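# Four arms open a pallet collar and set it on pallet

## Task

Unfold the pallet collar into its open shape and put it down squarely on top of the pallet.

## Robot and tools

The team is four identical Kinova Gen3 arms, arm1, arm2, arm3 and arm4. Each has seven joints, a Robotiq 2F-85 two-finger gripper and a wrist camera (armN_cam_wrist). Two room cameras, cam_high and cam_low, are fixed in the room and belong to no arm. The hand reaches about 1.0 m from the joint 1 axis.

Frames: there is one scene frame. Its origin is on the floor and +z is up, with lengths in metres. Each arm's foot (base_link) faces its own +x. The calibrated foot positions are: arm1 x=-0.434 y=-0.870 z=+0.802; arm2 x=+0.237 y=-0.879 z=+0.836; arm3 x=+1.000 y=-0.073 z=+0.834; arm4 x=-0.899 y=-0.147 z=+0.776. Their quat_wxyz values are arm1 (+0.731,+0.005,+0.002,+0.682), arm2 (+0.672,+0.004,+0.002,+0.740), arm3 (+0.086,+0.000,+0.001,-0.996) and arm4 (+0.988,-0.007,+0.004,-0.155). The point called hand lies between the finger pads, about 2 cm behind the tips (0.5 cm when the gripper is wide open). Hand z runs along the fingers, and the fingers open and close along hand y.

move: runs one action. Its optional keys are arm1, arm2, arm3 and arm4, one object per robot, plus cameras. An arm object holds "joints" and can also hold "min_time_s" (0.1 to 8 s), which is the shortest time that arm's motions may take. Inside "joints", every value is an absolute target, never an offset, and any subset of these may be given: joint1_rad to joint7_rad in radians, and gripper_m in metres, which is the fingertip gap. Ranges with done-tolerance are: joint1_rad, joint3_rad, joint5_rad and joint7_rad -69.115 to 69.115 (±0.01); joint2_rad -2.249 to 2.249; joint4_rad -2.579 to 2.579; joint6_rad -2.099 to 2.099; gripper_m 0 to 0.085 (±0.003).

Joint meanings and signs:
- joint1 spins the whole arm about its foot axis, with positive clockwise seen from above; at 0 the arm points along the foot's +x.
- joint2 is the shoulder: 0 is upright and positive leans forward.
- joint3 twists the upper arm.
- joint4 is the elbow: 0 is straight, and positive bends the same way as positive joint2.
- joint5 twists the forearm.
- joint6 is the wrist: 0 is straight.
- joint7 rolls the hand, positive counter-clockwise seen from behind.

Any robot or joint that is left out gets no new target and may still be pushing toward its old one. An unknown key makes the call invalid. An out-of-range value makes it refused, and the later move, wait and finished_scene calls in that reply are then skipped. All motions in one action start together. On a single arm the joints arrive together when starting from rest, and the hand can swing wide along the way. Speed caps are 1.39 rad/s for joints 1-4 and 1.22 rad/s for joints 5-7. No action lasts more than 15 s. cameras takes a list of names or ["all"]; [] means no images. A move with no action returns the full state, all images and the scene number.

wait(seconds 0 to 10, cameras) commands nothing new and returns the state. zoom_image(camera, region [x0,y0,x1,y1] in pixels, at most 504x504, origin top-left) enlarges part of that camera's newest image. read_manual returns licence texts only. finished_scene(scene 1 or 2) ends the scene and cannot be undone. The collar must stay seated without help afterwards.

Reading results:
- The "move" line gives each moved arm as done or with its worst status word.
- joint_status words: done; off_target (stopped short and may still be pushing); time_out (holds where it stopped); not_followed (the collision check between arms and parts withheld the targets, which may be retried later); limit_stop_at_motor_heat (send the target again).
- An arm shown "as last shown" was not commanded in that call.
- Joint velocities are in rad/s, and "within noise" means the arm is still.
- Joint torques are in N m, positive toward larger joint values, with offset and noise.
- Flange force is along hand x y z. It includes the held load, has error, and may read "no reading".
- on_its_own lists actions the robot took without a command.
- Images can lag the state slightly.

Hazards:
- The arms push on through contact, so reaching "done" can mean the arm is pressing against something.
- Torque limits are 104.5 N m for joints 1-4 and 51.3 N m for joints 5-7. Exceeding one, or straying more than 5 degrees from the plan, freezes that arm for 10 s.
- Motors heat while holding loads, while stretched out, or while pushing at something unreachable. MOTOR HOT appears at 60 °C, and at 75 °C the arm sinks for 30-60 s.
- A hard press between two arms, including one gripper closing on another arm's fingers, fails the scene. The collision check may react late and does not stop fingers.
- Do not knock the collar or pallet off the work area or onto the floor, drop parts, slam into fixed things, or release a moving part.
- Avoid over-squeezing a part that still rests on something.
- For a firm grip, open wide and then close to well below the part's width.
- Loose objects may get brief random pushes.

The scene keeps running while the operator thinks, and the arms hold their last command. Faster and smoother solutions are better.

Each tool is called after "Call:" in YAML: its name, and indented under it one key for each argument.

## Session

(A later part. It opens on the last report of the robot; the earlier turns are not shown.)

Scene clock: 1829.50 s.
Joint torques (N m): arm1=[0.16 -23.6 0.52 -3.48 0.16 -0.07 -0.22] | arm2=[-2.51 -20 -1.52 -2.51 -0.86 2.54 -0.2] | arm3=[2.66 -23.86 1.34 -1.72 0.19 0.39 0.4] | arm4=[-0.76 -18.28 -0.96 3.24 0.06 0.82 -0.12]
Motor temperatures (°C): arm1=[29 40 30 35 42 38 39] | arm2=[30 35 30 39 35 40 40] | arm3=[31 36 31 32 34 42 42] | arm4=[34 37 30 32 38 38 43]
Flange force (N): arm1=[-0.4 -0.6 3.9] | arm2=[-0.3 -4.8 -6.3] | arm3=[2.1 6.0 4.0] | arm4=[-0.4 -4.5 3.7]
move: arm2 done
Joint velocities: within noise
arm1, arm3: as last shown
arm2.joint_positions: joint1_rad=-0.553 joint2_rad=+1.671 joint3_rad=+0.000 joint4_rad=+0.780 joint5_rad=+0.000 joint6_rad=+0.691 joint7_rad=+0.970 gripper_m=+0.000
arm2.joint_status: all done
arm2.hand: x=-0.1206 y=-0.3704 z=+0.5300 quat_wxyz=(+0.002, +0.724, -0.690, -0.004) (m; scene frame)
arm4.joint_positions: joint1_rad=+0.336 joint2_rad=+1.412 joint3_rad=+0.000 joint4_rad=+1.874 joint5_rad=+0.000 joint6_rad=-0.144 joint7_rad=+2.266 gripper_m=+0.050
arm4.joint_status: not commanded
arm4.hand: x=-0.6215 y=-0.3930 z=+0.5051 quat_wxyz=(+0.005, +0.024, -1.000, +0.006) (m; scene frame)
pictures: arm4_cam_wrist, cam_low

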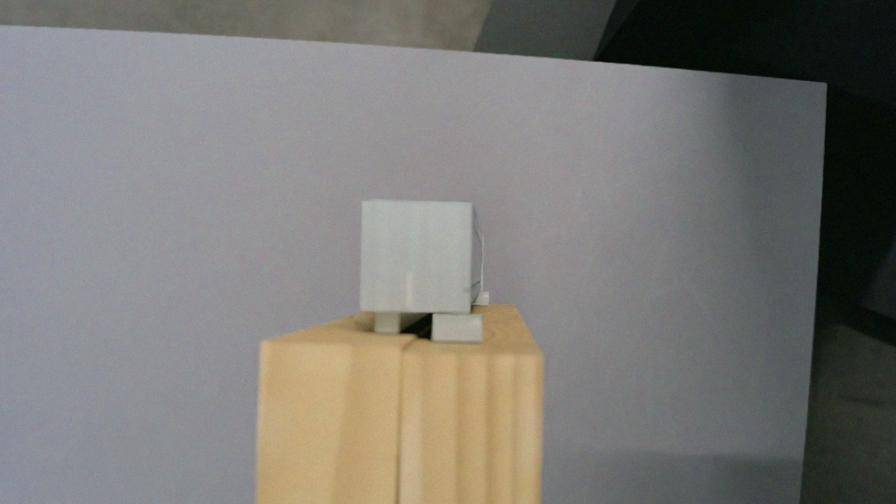

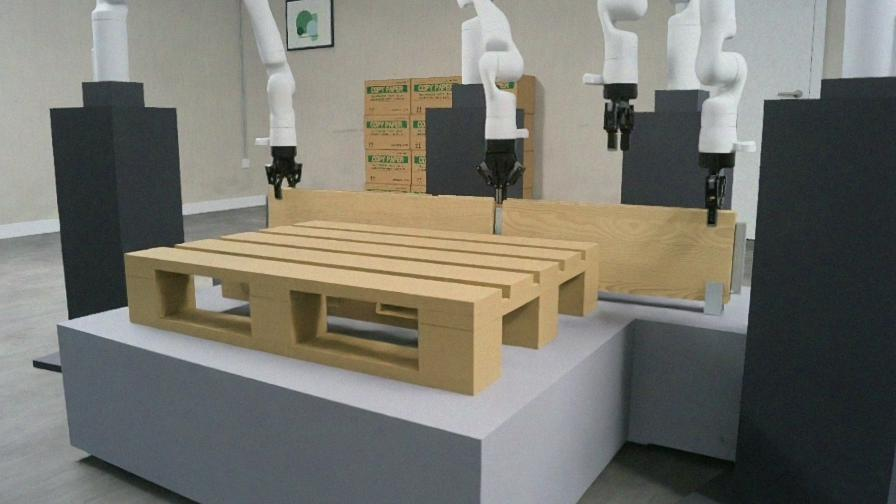

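Call:
move:
  arm2: {"joints":{"joint1_rad":-0.5678,"joint2_rad":1.6460,"joint4_rad":0.8576,"joint6_rad":0.6380,"joint7_rad":0.9548},"min_time_s":3}
  cameras: ["arm4_cam_wrist","arm3_cam_wrist","arm2_cam_wrist"]

Scene clock: 1841.70 s.
Joint torques (N m): arm1=[0.11 -23.72 0.6 -3.51 0.15 -0.11 -0.27] | arm2=[-6.41 -19.16 -5.19 -0.29 -2.04 3.84 -0.14] | arm3=[3.13 -23.98 1.84 -1.21 0.24 0.67 0.39] | arm4=[-1.78 -18.7 -2.49 4.12 0.26 1.13 -0.1]
Motor temperatures (°C): arm1=[29 40 30 35 42 38 39] | arm2=[31 35 30 39 35 40 40] | arm3=[31 36 31 32 34 42 42] | arm4=[34 37 30 32 38 38 43]
Flange force (N): arm1=[-0.2 -0.7 4.0] | arm2=[-8.6 -7.1 -2.6] | arm3=[1.6 7.3 5.5] | arm4=[0.2 -7.5 6.6]
move: arm2 done
Joint velocities: within noise
arm1, arm3, arm4: as last shown
arm2.joint_positions: joint1_rad=-0.568 joint2_rad=+1.646 joint3_rad=+0.000 joint4_rad=+0.858 joint5_rad=+0.000 joint6_rad=+0.638 joint7_rad=+0.955 gripper_m=+0.000
arm2.joint_status: all done
arm2.hand: x=-0.1205 y=-0.3854 z=+0.5299 quat_wxyz=(+0.002, +0.724, -0.690, -0.004) (m; scene frame)
pictures: arm2_cam_wrist, arm3_cam_wrist, arm4_cam_wrist

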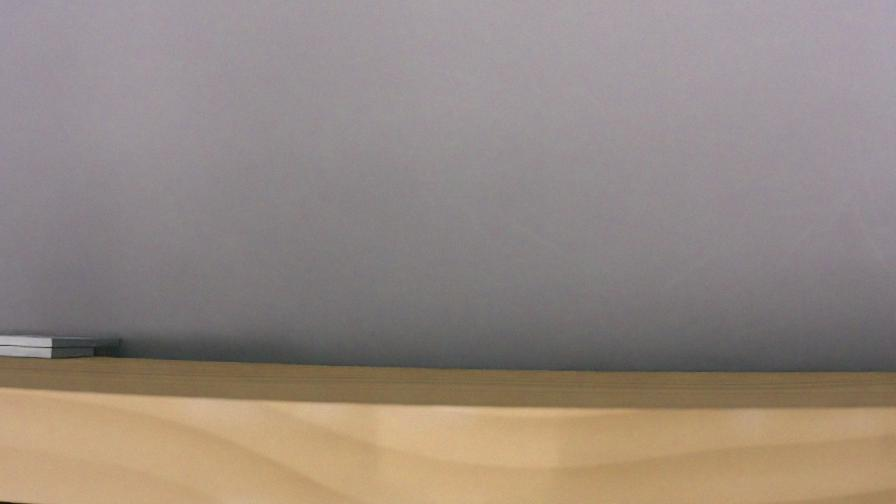

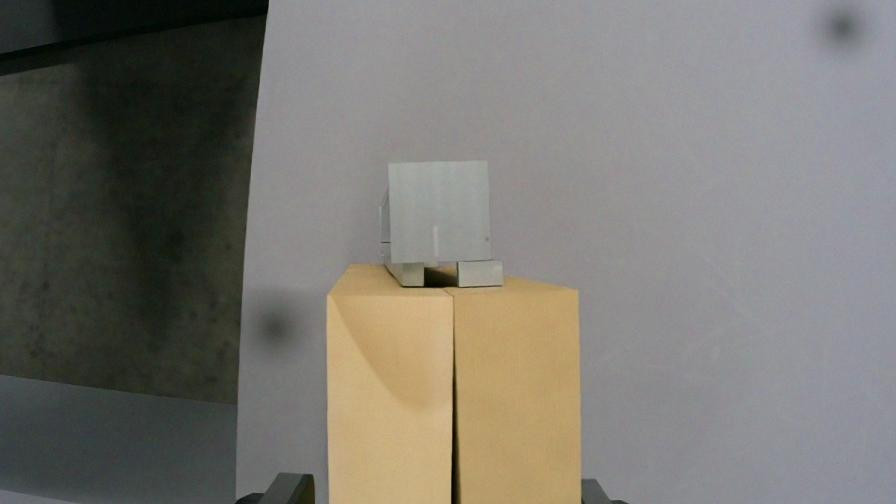

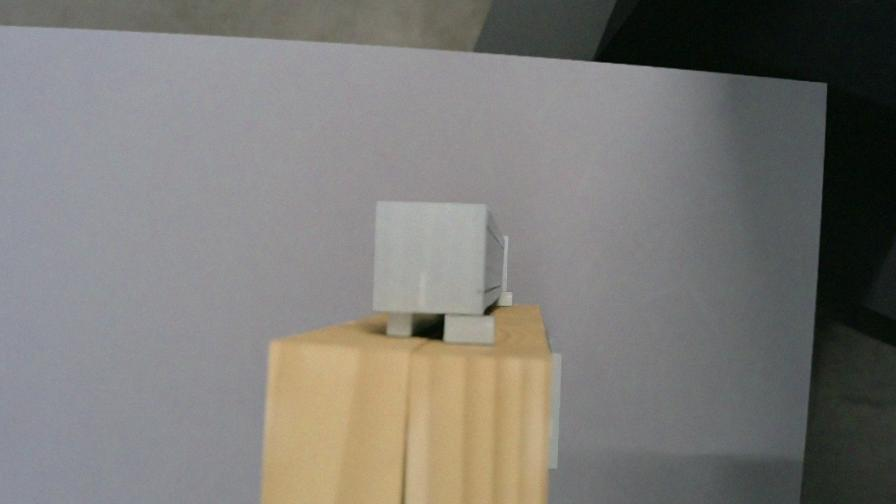

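Call:
move:
  arm2: {"joints":{"joint1_rad":-0.5835,"joint2_rad":1.6247,"joint4_rad":0.9283,"joint6_rad":0.5886,"joint7_rad":0.9391},"min_time_s":3}
  cameras: ["arm4_cam_wrist","arm3_cam_wrist","arm1_cam_wrist","cam_low"]

Call:
zoom_image:
  camera: "cam_low"
  region: [450, 150, 560, 260]

Scene clock: 1856.30 s.
Joint torques (N m): arm1=[0.08 -23.66 0.5 -3.56 0.2 -0.11 -0.25] | arm2=[-14.64 -12.82 -13.71 10.01 -4.75 9.96 -0.18] | arm3=[5.69 -19.65 4.63 1.62 0.55 1.99 0.38] | arm4=[-5.17 -15.62 -8.03 8.17 0.78 3.19 0.03]
Motor temperatures (°C): arm1=[29 40 30 35 42 38 39] | arm2=[31 35 30 39 35 40 40] | arm3=[31 36 31 32 34 42 42] | arm4=[34 37 30 32 38 38 43]
Flange force (N): arm1=[-0.2 -0.5 3.8] | arm2=[-35.1 -6.4 7.9] | arm3=[0.7 13.6 1.9] | arm4=[1.4 -18.6 7.9]
move: arm2 done
Joint velocities: within noise
arm1, arm3, arm4: as last shown
arm2.joint_positions: joint1_rad=-0.584 joint2_rad=+1.625 joint3_rad=+0.000 joint4_rad=+0.928 joint5_rad=+0.000 joint6_rad=+0.589 joint7_rad=+0.939 gripper_m=+0.000
arm2.joint_status: all done
arm2.hand: x=-0.1206 y=-0.4004 z=+0.5299 quat_wxyz=(+0.002, +0.724, -0.690, -0.004) (m; scene frame)
arm4.hand: x=-0.6215 y=-0.3931 z=+0.5051 quat_wxyz=(+0.005, +0.024, -1.000, +0.006) (m; scene frame)
pictures: arm1_cam_wrist, arm3_cam_wrist, arm4_cam_wrist, cam_low

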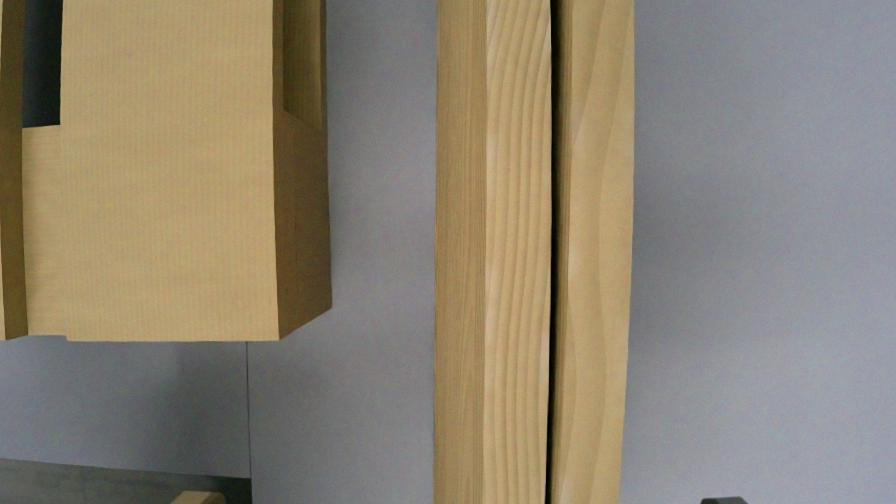

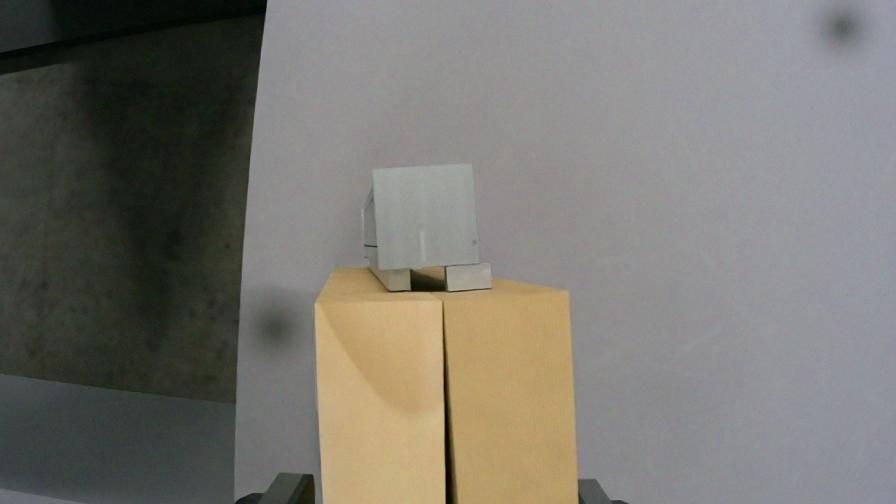

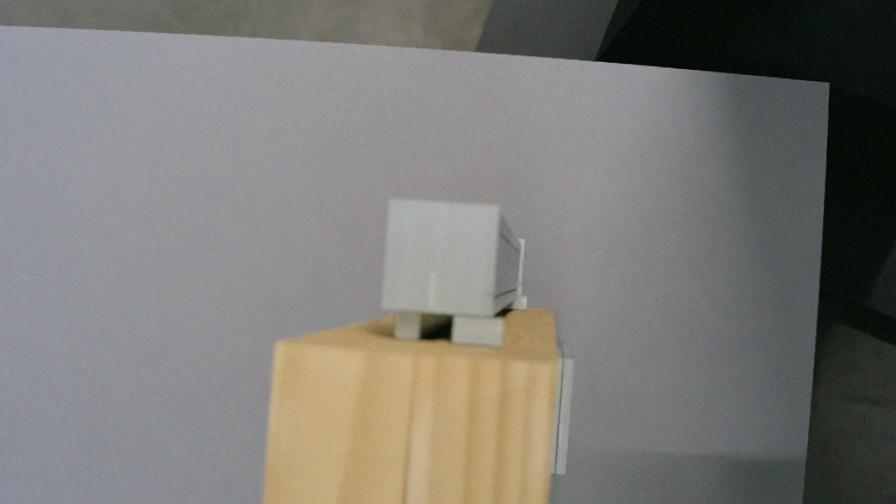

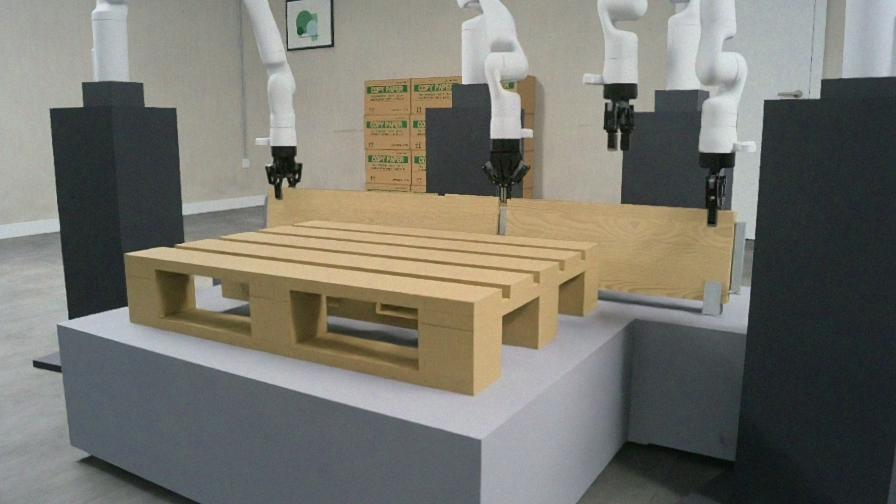

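Scaled by 4.582 from the camera's 896x504 image, which has a finer 1280x720 frame.

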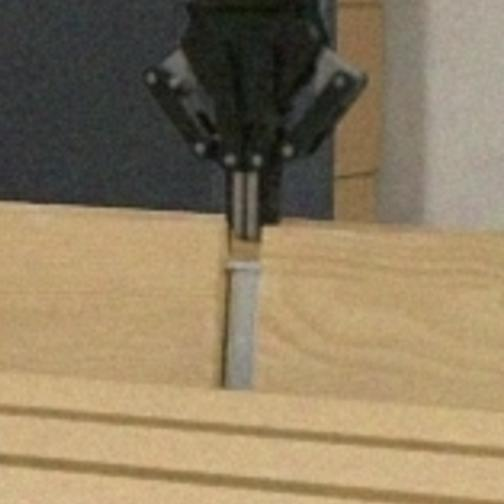

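Call:
move:
  arm3: {"joints":{"joint1_rad":-0.3771,"joint2_rad":1.5573,"joint4_rad":1.3844,"joint6_rad":0.1999,"joint7_rad":1.0695},"min_time_s":4}
  arm4: {"joints":{"joint1_rad":0.2675,"joint2_rad":1.4202,"joint4_rad":1.9286,"joint6_rad":-0.2072,"joint7_rad":2.1976},"min_time_s":4}
  cameras: ["arm1_cam_wrist","arm3_cam_wrist","arm4_cam_wrist","cam_low"]

Call:
zoom_image:
  camera: "cam_low"
  region: [450, 150, 560, 260]

Scene clock: 1913.07 s.
Joint torques (N m): arm1=[0.07 -23.64 0.54 -3.45 0.17 -0.12 -0.26] | arm2=[-49.98 2.8 -47.93 46.32 -16.04 33.92 -0.49] | arm3=[25.99 -3.62 28.59 18.24 2.4 10.13 0.08] | arm4=[-25.12 18.4 -42.59 29.37 5.52 15.6 0.57]
Motor temperatures (°C): arm1=[29 41 30 35 42 38 39] | arm2=[32 35 31 40 36 41 40] | arm3=[31 35 31 32 34 42 42] | arm4=[34 37 31 32 38 39 43]
Flange force (N): arm1=[-0.1 -0.9 3.9] | arm2=[-139.6 -8.7 61.6] | arm3=[-3.6 61.6 2.9] | arm4=[6.5 -85.3 -28.0]
move: arm3 done; arm4 done
TORQUE WARNING: arm2's joint6_rad reached its warning level (29.4 N m). A warning alone does not stop the arm.
Joint velocities: within noise
arm1: as last shown
arm2.joint_positions: joint1_rad=-0.583 joint2_rad=+1.625 joint3_rad=+0.000 joint4_rad=+0.928 joint5_rad=+0.000 joint6_rad=+0.588 joint7_rad=+0.939 gripper_m=+0.000
arm2.joint_status: not commanded
arm2.hand: x=-0.1206 y=-0.4002 z=+0.5299 quat_wxyz=(+0.002, +0.724, -0.690, -0.004) (m; scene frame)
arm3.joint_positions: joint1_rad=-0.377 joint2_rad=+1.557 joint3_rad=+0.000 joint4_rad=+1.384 joint5_rad=+0.000 joint6_rad=+0.200 joint7_rad=+1.070 gripper_m=+0.050
arm3.joint_status: all done
arm3.hand: x=+0.5751 y=-0.3035 z=+0.5047 quat_wxyz=(+0.001, -1.000, -0.024, +0.000) (m; scene frame)
arm4.joint_positions: joint1_rad=+0.268 joint2_rad=+1.420 joint3_rad=+0.000 joint4_rad=+1.929 joint5_rad=+0.000 joint6_rad=-0.207 joint7_rad=+2.198 gripper_m=+0.050
arm4.joint_status: all done
arm4.hand: x=-0.6215 y=-0.3631 z=+0.5047 quat_wxyz=(+0.005, +0.024, -1.000, +0.006) (m; scene frame)
pictures: arm1_cam_wrist, arm3_cam_wrist, arm4_cam_wrist, cam_low

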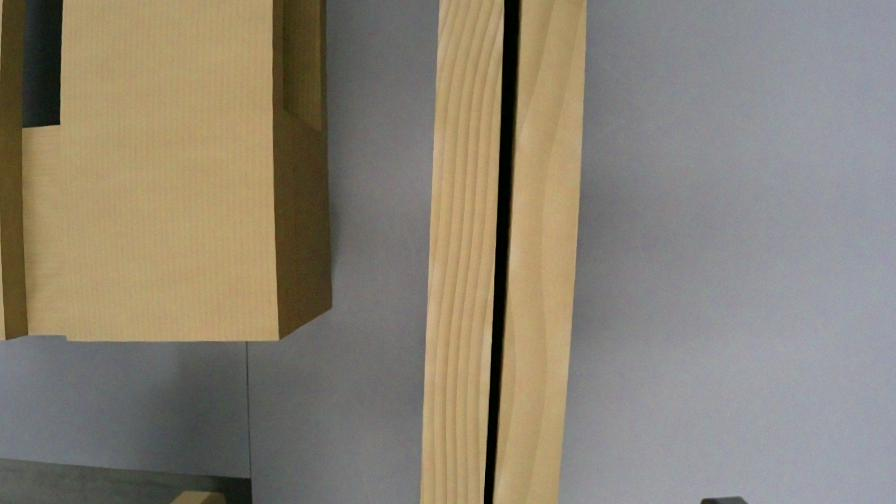

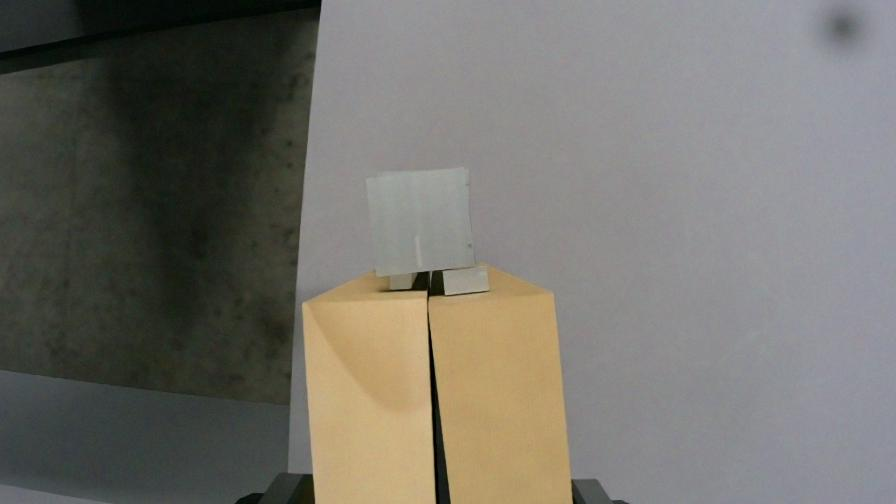

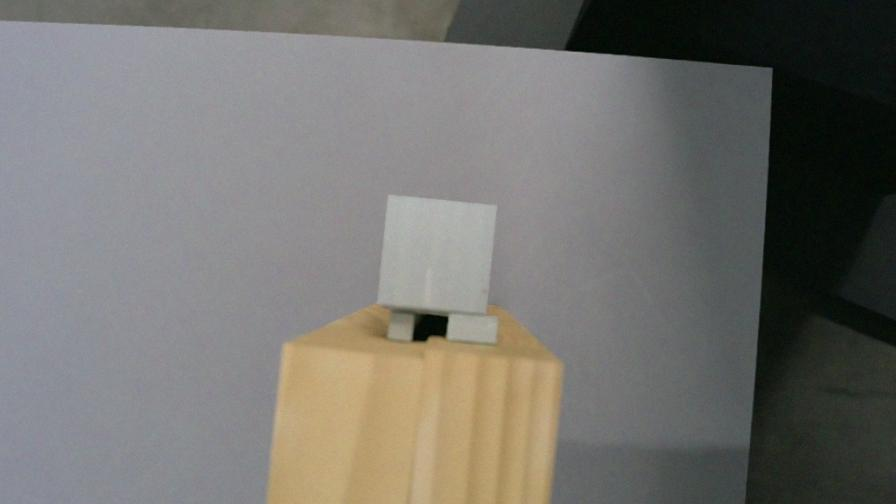

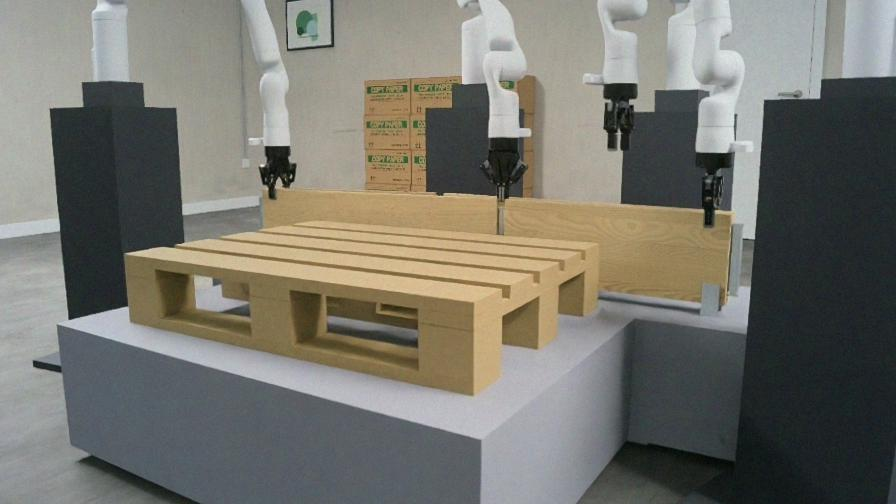

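Scaled by 4.582 from the camera's 896x504 image, which has a finer 1280x720 frame.

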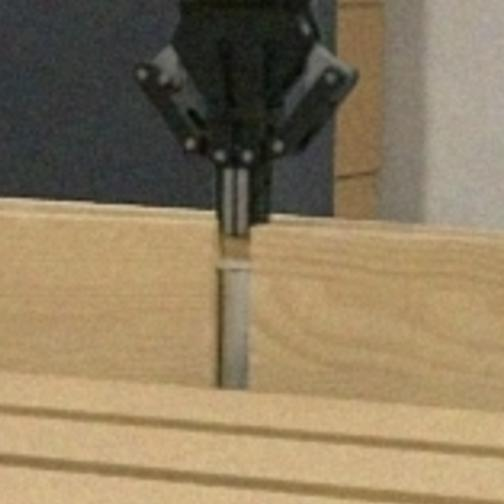

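Call:
move:
  arm3: {"joints":{"joint1_rad":-0.4283,"joint2_rad":1.5656,"joint4_rad":1.3273,"joint6_rad":0.2487,"joint7_rad":1.0183},"min_time_s":3}
  arm4: {"joints":{"joint1_rad":0.3356,"joint2_rad":1.4119,"joint4_rad":1.8740,"joint6_rad":-0.1443,"joint7_rad":2.2657},"min_time_s":3}
  cameras: ["arm1_cam_wrist","arm3_cam_wrist","arm4_cam_wrist"]

Scene clock: 1960.27 s.
Joint torques (N m): arm1=[0.08 -23.64 0.51 -3.47 0.15 -0.11 -0.27] | arm2=[-8.01 -11.77 -6.93 2.69 -2.4 3.99 -0.13] | arm3=[3.13 -21.93 1.84 0.82 0.29 1.67 0.44] | arm4=[0.18 -17.33 0.31 3.95 -0.04 1.2 -0.15]
Motor temperatures (°C): arm1=[29 41 30 34 42 38 39] | arm2=[43 34 38 46 40 52 40] | arm3=[33 34 34 33 34 43 42] | arm4=[36 38 36 35 38 41 43]
Flange force (N): arm1=[-0.1 -0.8 3.9] | arm2=[-12.5 -8.0 -13.1] | arm3=[-1.3 9.0 5.4] | arm4=[-2.8 -3.5 2.9]
move: arm3 done; arm4 done
TORQUE WARNING: arm2's joint6_rad reached its warning level (29.4 N m). A warning alone does not stop the arm.
Joint velocities: within noise
arm1.joint_positions: joint1_rad=-0.069 joint2_rad=+1.165 joint3_rad=+0.000 joint4_rad=+1.621 joint5_rad=+0.000 joint6_rad=+0.355 joint7_rad=+3.142 gripper_m=+0.085
arm1.joint_status: not commanded
arm1.hand: x=-0.4110 y=-0.3729 z=+0.6497 quat_wxyz=(-0.003, +1.000, +0.000, -0.005) (m; scene frame)
arm2.joint_positions: joint1_rad=-0.584 joint2_rad=+1.625 joint3_rad=+0.000 joint4_rad=+0.928 joint5_rad=+0.000 joint6_rad=+0.589 joint7_rad=+0.939 gripper_m=+0.000
arm2.joint_status: not commanded
arm2.hand: x=-0.1206 y=-0.4004 z=+0.5299 quat_wxyz=(+0.002, +0.724, -0.690, -0.004) (m; scene frame)
arm3.joint_positions: joint1_rad=-0.428 joint2_rad=+1.566 joint3_rad=+0.000 joint4_rad=+1.327 joint5_rad=+0.000 joint6_rad=+0.249 joint7_rad=+1.018 gripper_m=+0.050
arm3.joint_status: all done
arm3.hand: x=+0.5751 y=-0.3333 z=+0.5045 quat_wxyz=(+0.001, -1.000, -0.024, +0.000) (m; scene frame)
arm4.joint_positions: joint1_rad=+0.336 joint2_rad=+1.412 joint3_rad=+0.000 joint4_rad=+1.874 joint5_rad=+0.000 joint6_rad=-0.144 joint7_rad=+2.266 gripper_m=+0.050
arm4.joint_status: all done
arm4.hand: x=-0.6215 y=-0.3930 z=+0.5051 quat_wxyz=(+0.005, +0.024, -1.000, +0.006) (m; scene frame)
pictures: arm1_cam_wrist, arm3_cam_wrist, arm4_cam_wrist

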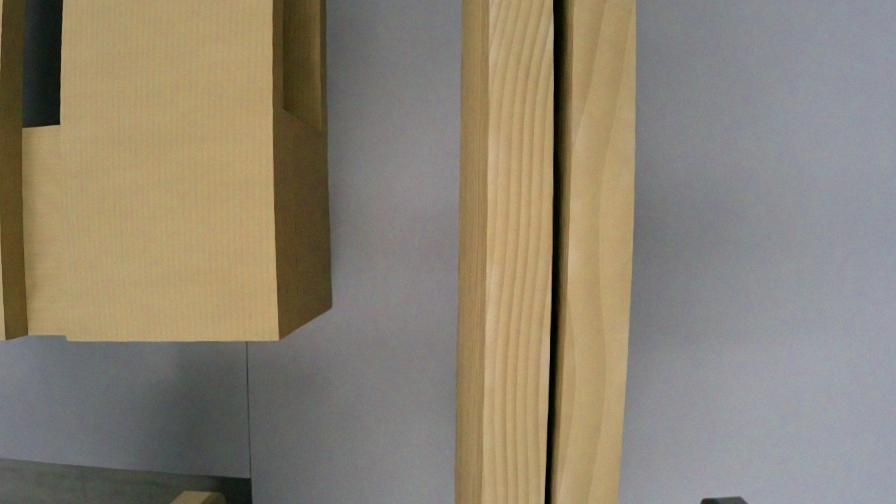

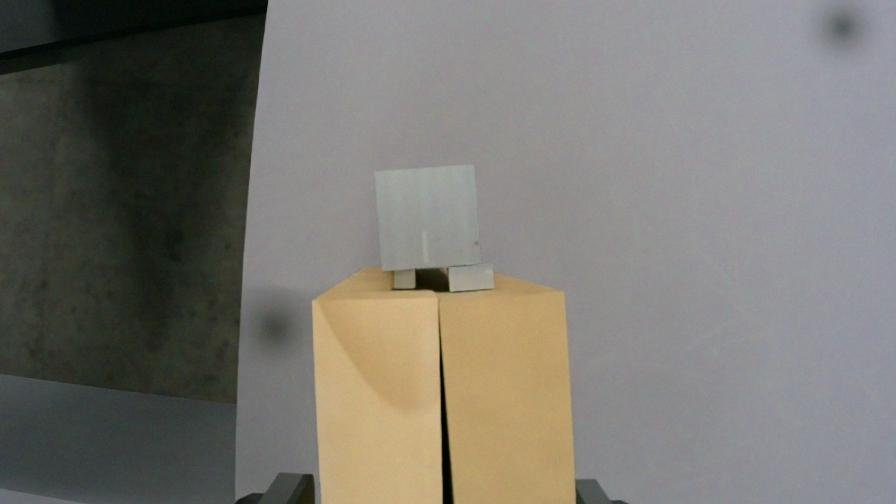

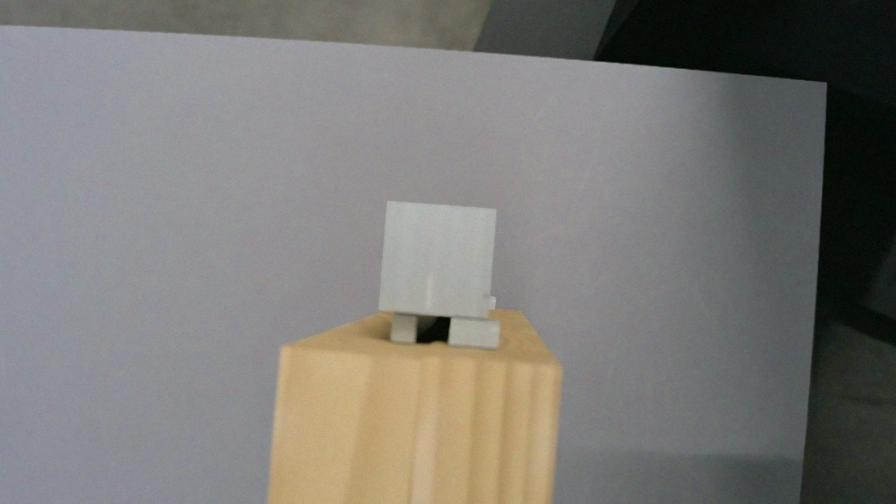

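Call:
move:
  arm2: {"joints":{"joint1_rad":-0.5835,"joint2_rad":1.4158,"joint4_rad":1.1201,"joint6_rad":0.6057,"joint7_rad":0.9391},"min_time_s":3}
  cameras: ["arm2_cam_wrist"]

Call:
move:
  arm2: {"joints":{"joint1_rad":-0.2513,"joint2_rad":1.3665,"joint4_rad":1.2887,"joint6_rad":0.4864,"joint7_rad":1.2713},"min_time_s":2}
  cameras: ["arm2_cam_wrist","arm3_cam_wrist","arm4_cam_wrist"]

Scene clock: 2041.57 s.
Joint torques (N m): arm1=[0.08 -23.6 0.51 -3.52 0.2 -0.09 -0.22] | arm2=[-0.41 -25.51 0.5 -7.11 -0.07 -0.11 -0.19] | arm3=[1.01 -23.68 -0.53 -1.62 0.04 0.46 0.43] | arm4=[0.58 -19.03 1.15 1.83 -0.13 0.16 -0.15]
Motor temperatures (°C): arm1=[29 41 30 34 42 38 39] | arm2=[38 33 35 42 37 46 40] | arm3=[32 35 33 32 34 43 42] | arm4=[35 39 34 34 38 40 43]
Flange force (N): arm1=[-0.3 -0.5 3.8] | arm2=[6.7 -5.6 -2.1] | arm3=[0.3 3.3 3.8] | arm4=[-1.0 -0.3 2.4]
move: arm2 done
Joint velocities: within noise
arm1, arm3, arm4: as last shown
arm2.joint_positions: joint1_rad=-0.584 joint2_rad=+1.416 joint3_rad=+0.000 joint4_rad=+1.120 joint5_rad=+0.000 joint6_rad=+0.606 joint7_rad=+0.939 gripper_m=+0.000
arm2.joint_status: all done
arm2.hand: x=-0.1199 y=-0.4006 z=+0.6205 quat_wxyz=(+0.002, +0.724, -0.690, -0.004) (m; scene frame)
arm3.hand: x=+0.5751 y=-0.3334 z=+0.5046 quat_wxyz=(+0.001, -1.000, -0.024, +0.000) (m; scene frame)
pictures: arm2_cam_wrist

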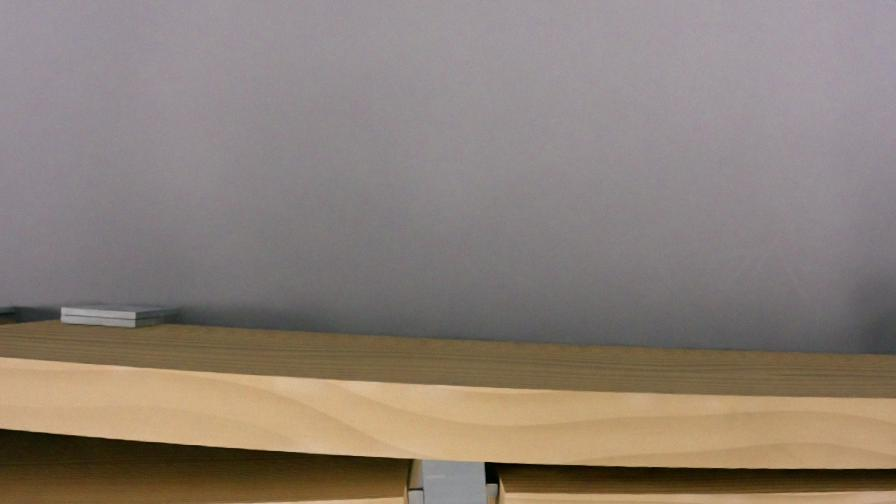

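Scene clock: 2043.87 s.
Joint torques (N m): arm1=[0.1 -23.62 0.54 -3.53 0.13 -0.11 -0.21] | arm2=[-0.46 -24.45 0.45 -6.17 -0.09 -0.07 -0.17] | arm3=[0.95 -23.68 -0.55 -1.6 0.03 0.44 0.45] | arm4=[0.64 -18.95 1.09 1.9 -0.15 0.11 -0.14]
Motor temperatures (°C): arm1=[29 41 30 34 42 38 39] | arm2=[38 34 35 42 37 46 40] | arm3=[32 35 33 32 34 43 42] | arm4=[35 39 34 34 38 39 43]
Flange force (N): arm1=[-0.3 -0.5 3.8] | arm2=[7.2 -2.9 -1.7] | arm3=[0.1 3.2 3.9] | arm4=[-1.4 -0.5 2.3]
move: arm2 done
Joint velocities: within noise
arm1, arm3, arm4: as last shown
arm2.joint_positions: joint1_rad=-0.251 joint2_rad=+1.367 joint3_rad=+0.000 joint4_rad=+1.289 joint5_rad=+0.000 joint6_rad=+0.486 joint7_rad=+1.271 gripper_m=+0.000
arm2.joint_status: all done
arm2.hand: x=+0.0676 y=-0.3447 z=+0.6201 quat_wxyz=(+0.002, +0.724, -0.690, -0.004) (m; scene frame)
pictures: arm2_cam_wrist, arm3_cam_wrist, arm4_cam_wrist

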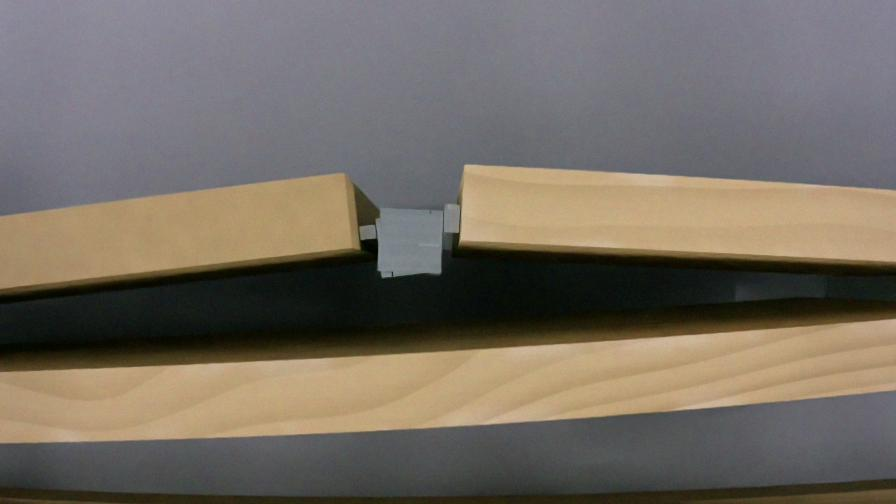

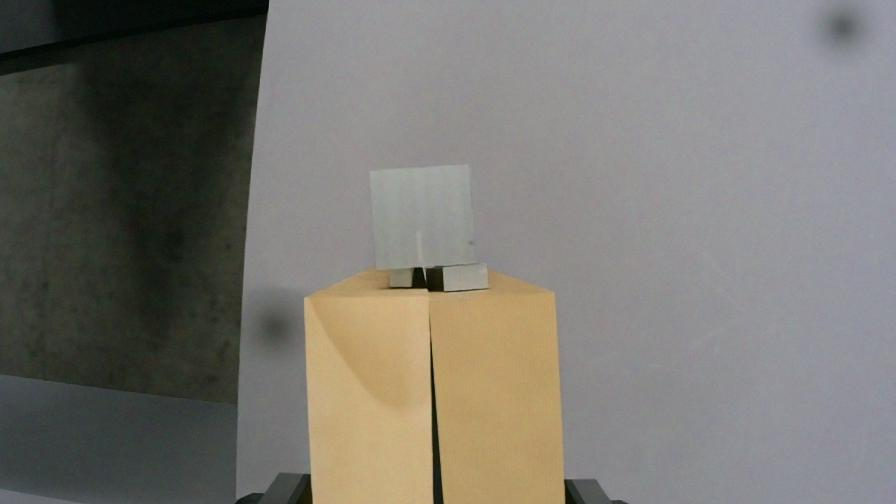

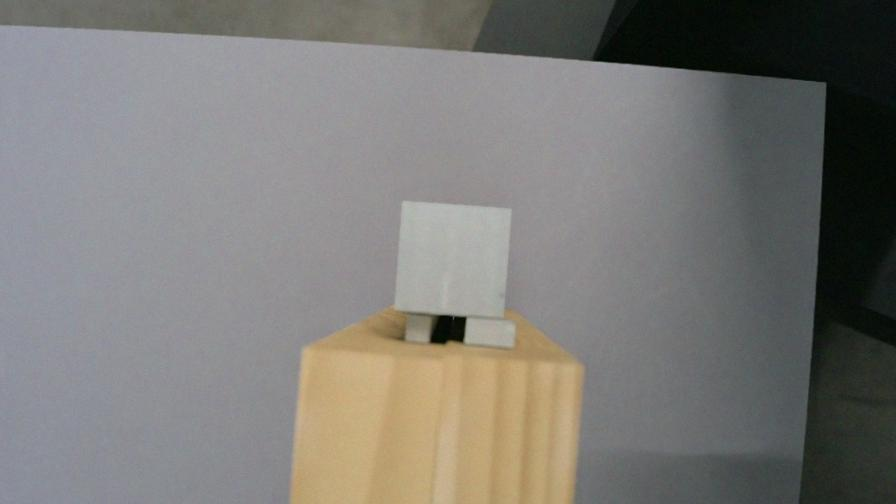

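Call:
move:
  arm2: {"joints":{"joint1_rad":-0.0928,"joint2_rad":1.3815,"joint4_rad":1.3734,"joint6_rad":0.3867,"joint7_rad":3.0606,"gripper_m":0.045},"min_time_s":2}
  cameras: ["arm2_cam_wrist"]

Scene clock: 2151.53 s.
Joint torques (N m): arm1=[0.08 -23.65 0.49 -3.47 0.15 -0.07 -0.27] | arm2=[-0.44 -23.71 0.55 -5.33 -0.03 -0.12 -0.18] | arm3=[0.99 -23.7 -0.58 -1.58 0.02 0.44 0.46] | arm4=[0.61 -19 1.16 1.84 -0.1 0.08 -0.12]
Motor temperatures (°C): arm1=[29 41 30 34 42 38 39] | arm2=[34 36 32 40 36 43 40] | arm3=[31 36 32 32 34 42 42] | arm4=[34 38 32 33 38 39 43]
Flange force (N): arm1=[-0.1 -0.7 4.0] | arm2=[1.2 7.0 -1.9] | arm3=[0.2 3.3 4.0] | arm4=[-1.3 -0.4 2.3]
move: arm2 done
Joint velocities: within noise
arm1, arm3, arm4: as last shown
arm2.joint_positions: joint1_rad=-0.093 joint2_rad=+1.382 joint3_rad=+0.000 joint4_rad=+1.373 joint5_rad=+0.000 joint6_rad=+0.387 joint7_rad=+3.061 gripper_m=+0.045
arm2.joint_status: all done
arm2.hand: x=+0.1589 y=-0.3516 z=+0.5999 quat_wxyz=(-0.002, +0.999, +0.054, -0.004) (m; scene frame)
pictures: arm2_cam_wrist

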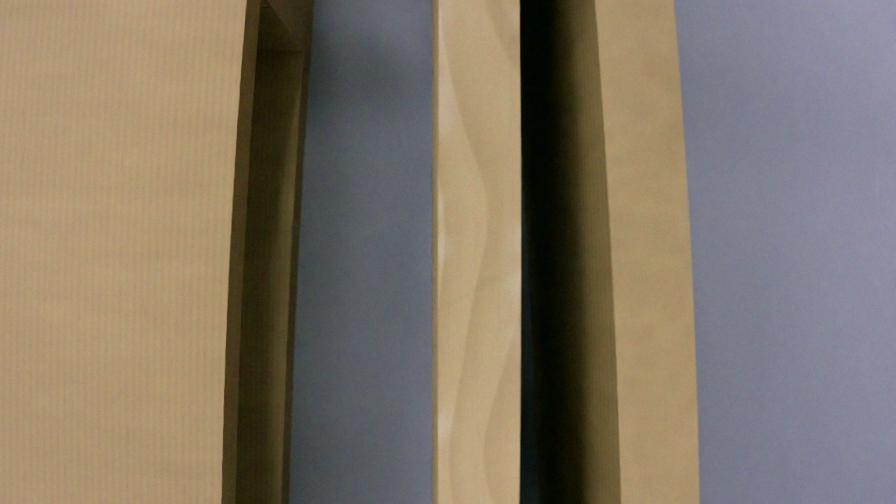

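Call:
move:
  arm2: {"joints":{"joint2_rad":1.5361,"joint4_rad":1.2434,"joint6_rad":0.3621},"min_time_s":2}

Call:
move:
  arm2: {"joints":{"joint2_rad":1.6018,"joint4_rad":1.1782,"joint6_rad":0.3616},"min_time_s":1.5}
  cameras: ["arm2_cam_wrist","cam_low"]

Scene clock: 2170.07 s.
Joint torques (N m): arm1=[0.11 -23.58 0.52 -3.47 0.19 -0.11 -0.28] | arm2=[-0.46 -23.86 0.53 -5.13 -0.05 -0.14 -0.2] | arm3=[0.98 -23.66 -0.55 -1.6 0.03 0.43 0.44] | arm4=[0.67 -18.98 1.11 1.89 -0.11 0.12 -0.18]
Motor temperatures (°C): arm1=[29 41 30 34 42 38 39] | arm2=[34 36 32 40 36 43 40] | arm3=[31 36 32 32 34 42 42] | arm4=[34 38 32 33 38 39 43]
Flange force (N): arm1=[-0.2 -0.7 3.8] | arm2=[1.3 7.2 -3.0] | arm3=[0.2 3.3 3.8] | arm4=[-1.4 -0.3 2.4]
move: arm2 done
Joint velocities: within noise
arm1, arm3, arm4: as last shown
arm2.joint_positions: joint1_rad=-0.093 joint2_rad=+1.536 joint3_rad=+0.000 joint4_rad=+1.243 joint5_rad=+0.000 joint6_rad=+0.362 joint7_rad=+3.061 gripper_m=+0.045
arm2.joint_status: all done
arm2.hand: x=+0.1584 y=-0.3513 z=+0.5325 quat_wxyz=(-0.002, +0.999, +0.054, -0.004) (m; scene frame)
pictures: none

Scene clock: 2171.83 s.
Joint torques (N m): arm1=[0.02 -23.59 0.53 -3.45 0.22 -0.07 -0.27] | arm2=[-0.52 -23.86 0.53 -5.18 -0.03 -0.12 -0.17] | arm3=[0.97 -23.69 -0.56 -1.59 0.03 0.45 0.45] | arm4=[0.64 -19.06 1.11 1.91 -0.07 0.13 -0.16]
Motor temperatures (°C): arm1=[29 41 30 34 42 38 39] | arm2=[34 36 32 40 36 43 40] | arm3=[31 36 32 32 34 42 42] | arm4=[34 38 32 33 38 39 43]
Flange force (N): arm1=[-0.1 -0.7 3.8] | arm2=[1.3 7.7 -3.6] | arm3=[0.2 3.3 3.9] | arm4=[-1.4 -0.3 2.6]
move: arm2 done
Joint velocities: within noise
arm1, arm3, arm4: as last shown
arm2.joint_positions: joint1_rad=-0.093 joint2_rad=+1.602 joint3_rad=+0.000 joint4_rad=+1.178 joint5_rad=+0.000 joint6_rad=+0.362 joint7_rad=+3.061 gripper_m=+0.045
arm2.joint_status: all done
arm2.hand: x=+0.1582 y=-0.3514 z=+0.5048 quat_wxyz=(-0.002, +0.999, +0.054, -0.004) (m; scene frame)
pictures: arm2_cam_wrist, cam_low

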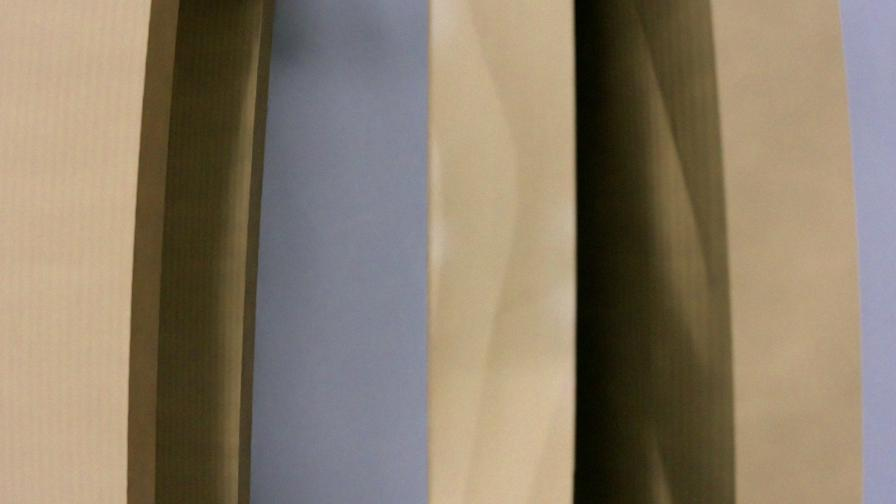

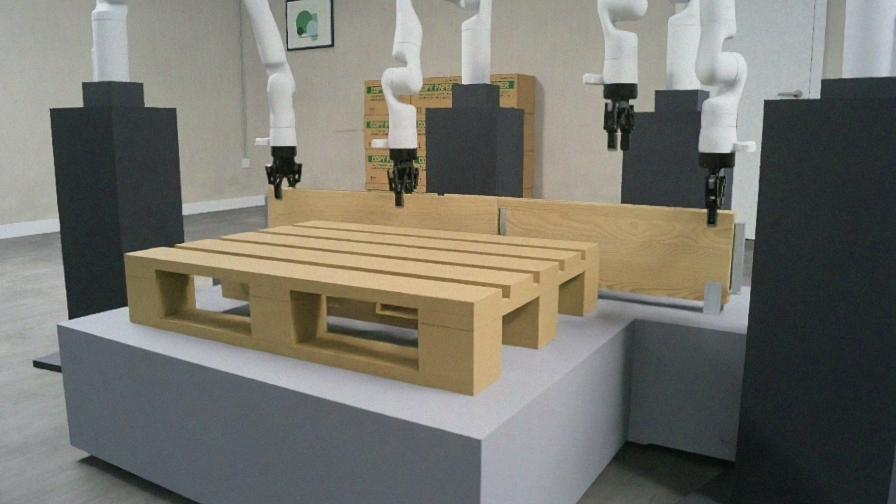

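Call:
move:
  arm2: {"joints":{"gripper_m":0.01}}
  cameras: ["arm2_cam_wrist"]

Scene clock: 2182.10 s.
Joint torques (N m): arm1=[0.07 -23.62 0.56 -3.46 0.16 -0.11 -0.2] | arm2=[-1.4 -22.61 1.08 -10.09 1.29 -3.37 1.15] | arm3=[-2.57 -25.42 -4.68 -4.2 -0.53 -0.97 0.39] | arm4=[1.24 -18.98 2.21 1.32 -0.16 -0.08 -0.16]
Motor temperatures (°C): arm1=[29 41 30 34 42 38 39] | arm2=[33 36 32 40 36 43 40] | arm3=[31 36 32 32 34 42 42] | arm4=[34 38 32 33 38 39 43]
Flange force (N): arm1=[-0.2 -0.8 3.9] | arm2=[0.9 19.1 -18.6] | arm3=[0.3 -5.0 1.9] | arm4=[-1.7 1.6 1.2]
move: arm2 off_target
Joint velocities: within noise
arm1, arm3, arm4: as last shown
arm2.joint_positions: joint1_rad=-0.093 joint2_rad=+1.602 joint3_rad=+0.000 joint4_rad=+1.178 joint5_rad=+0.000 joint6_rad=+0.362 joint7_rad=+3.061 gripper_m=+0.019
arm2.joint_status: gripper_m off_target (ended at +0.019, target +0.010)
arm2.hand: x=+0.1582 y=-0.3515 z=+0.5048 quat_wxyz=(-0.001, +0.999, +0.054, -0.004) (m; scene frame)
arm3.hand: x=+0.5751 y=-0.3333 z=+0.5046 quat_wxyz=(+0.001, -1.000, -0.024, +0.000) (m; scene frame)
arm4.hand: x=-0.6216 y=-0.3930 z=+0.5051 quat_wxyz=(+0.005, +0.024, -1.000, +0.006) (m; scene frame)
pictures: arm2_cam_wrist

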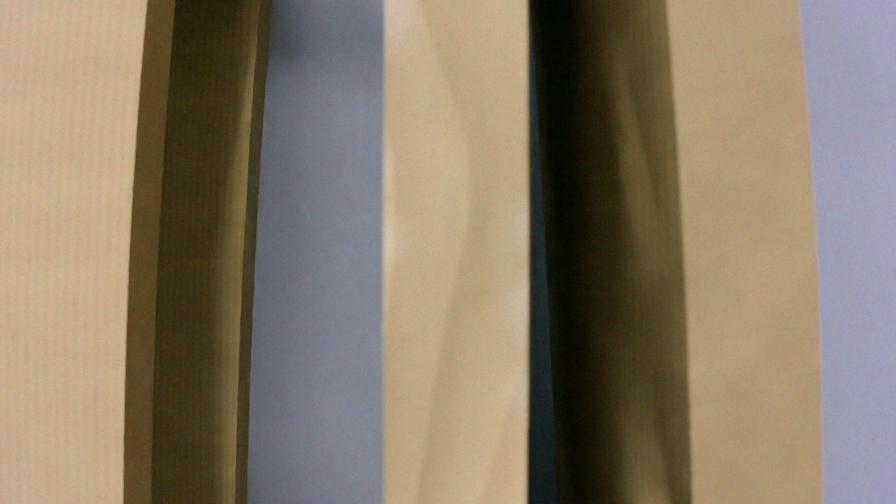

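Call:
move:
  arm1: {"joints":{"joint1_rad":0.6602,"joint2_rad":1.3892,"joint4_rad":1.0233,"joint6_rad":0.7291,"joint7_rad":0.7296,"gripper_m":0.045},"min_time_s":3}
  cameras: ["arm1_cam_wrist","cam_high"]

Scene clock: 2205.97 s.
Joint torques (N m): arm1=[-0.01 -27.86 0.36 -6.31 0.12 -0.01 -0.2] | arm2=[-1.56 -22.99 0.87 -10.37 1.29 -3.46 1.16] | arm3=[-2.78 -25.51 -5.01 -4.32 -0.55 -1.05 0.37] | arm4=[1.22 -18.98 2.18 1.34 -0.11 -0.12 -0.14]
Motor temperatures (°C): arm1=[29 41 30 34 42 38 39] | arm2=[33 37 31 40 36 43 40] | arm3=[31 36 32 32 34 42 42] | arm4=[34 38 32 33 38 39 43]
Flange force (N): arm1=[-1.3 1.4 3.7] | arm2=[1.2 19.6 -18.3] | arm3=[0.2 -5.4 1.8] | arm4=[-1.9 1.5 1.2]
move: arm1 done
Joint velocities: within noise
arm1.joint_positions: joint1_rad=+0.660 joint2_rad=+1.389 joint3_rad=+0.000 joint4_rad=+1.023 joint5_rad=+0.000 joint6_rad=+0.729 joint7_rad=+0.730 gripper_m=+0.045
arm1.joint_status: all done
arm1.hand: x=-0.0024 y=-0.4204 z=+0.6156 quat_wxyz=(+0.005, +0.000, -1.000, -0.003) (m; scene frame)
arm2, arm3, arm4: as last shown
arm2.hand: x=+0.1582 y=-0.3514 z=+0.5048 quat_wxyz=(-0.002, +0.999, +0.054, -0.004) (m; scene frame)
arm3.hand: x=+0.5751 y=-0.3334 z=+0.5046 quat_wxyz=(+0.001, -1.000, -0.024, +0.000) (m; scene frame)
arm4.hand: x=-0.6215 y=-0.3930 z=+0.5051 quat_wxyz=(+0.005, +0.024, -1.000, +0.006) (m; scene frame)
pictures: arm1_cam_wrist, cam_high

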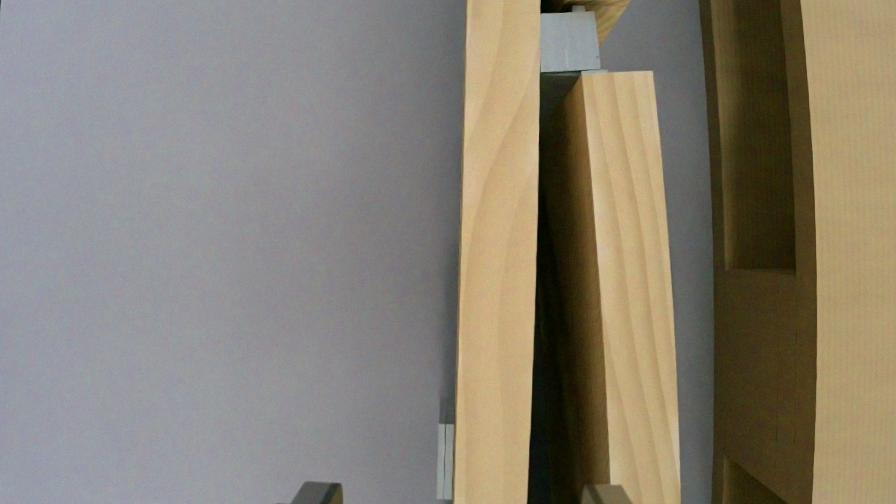

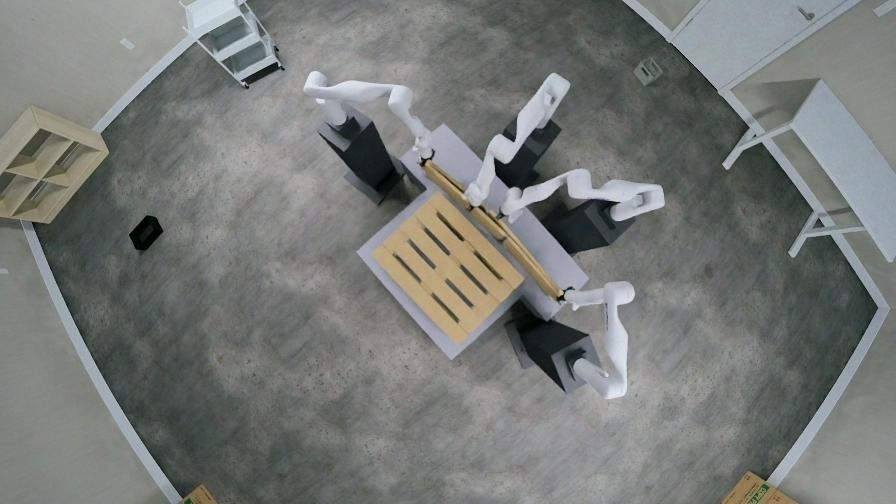

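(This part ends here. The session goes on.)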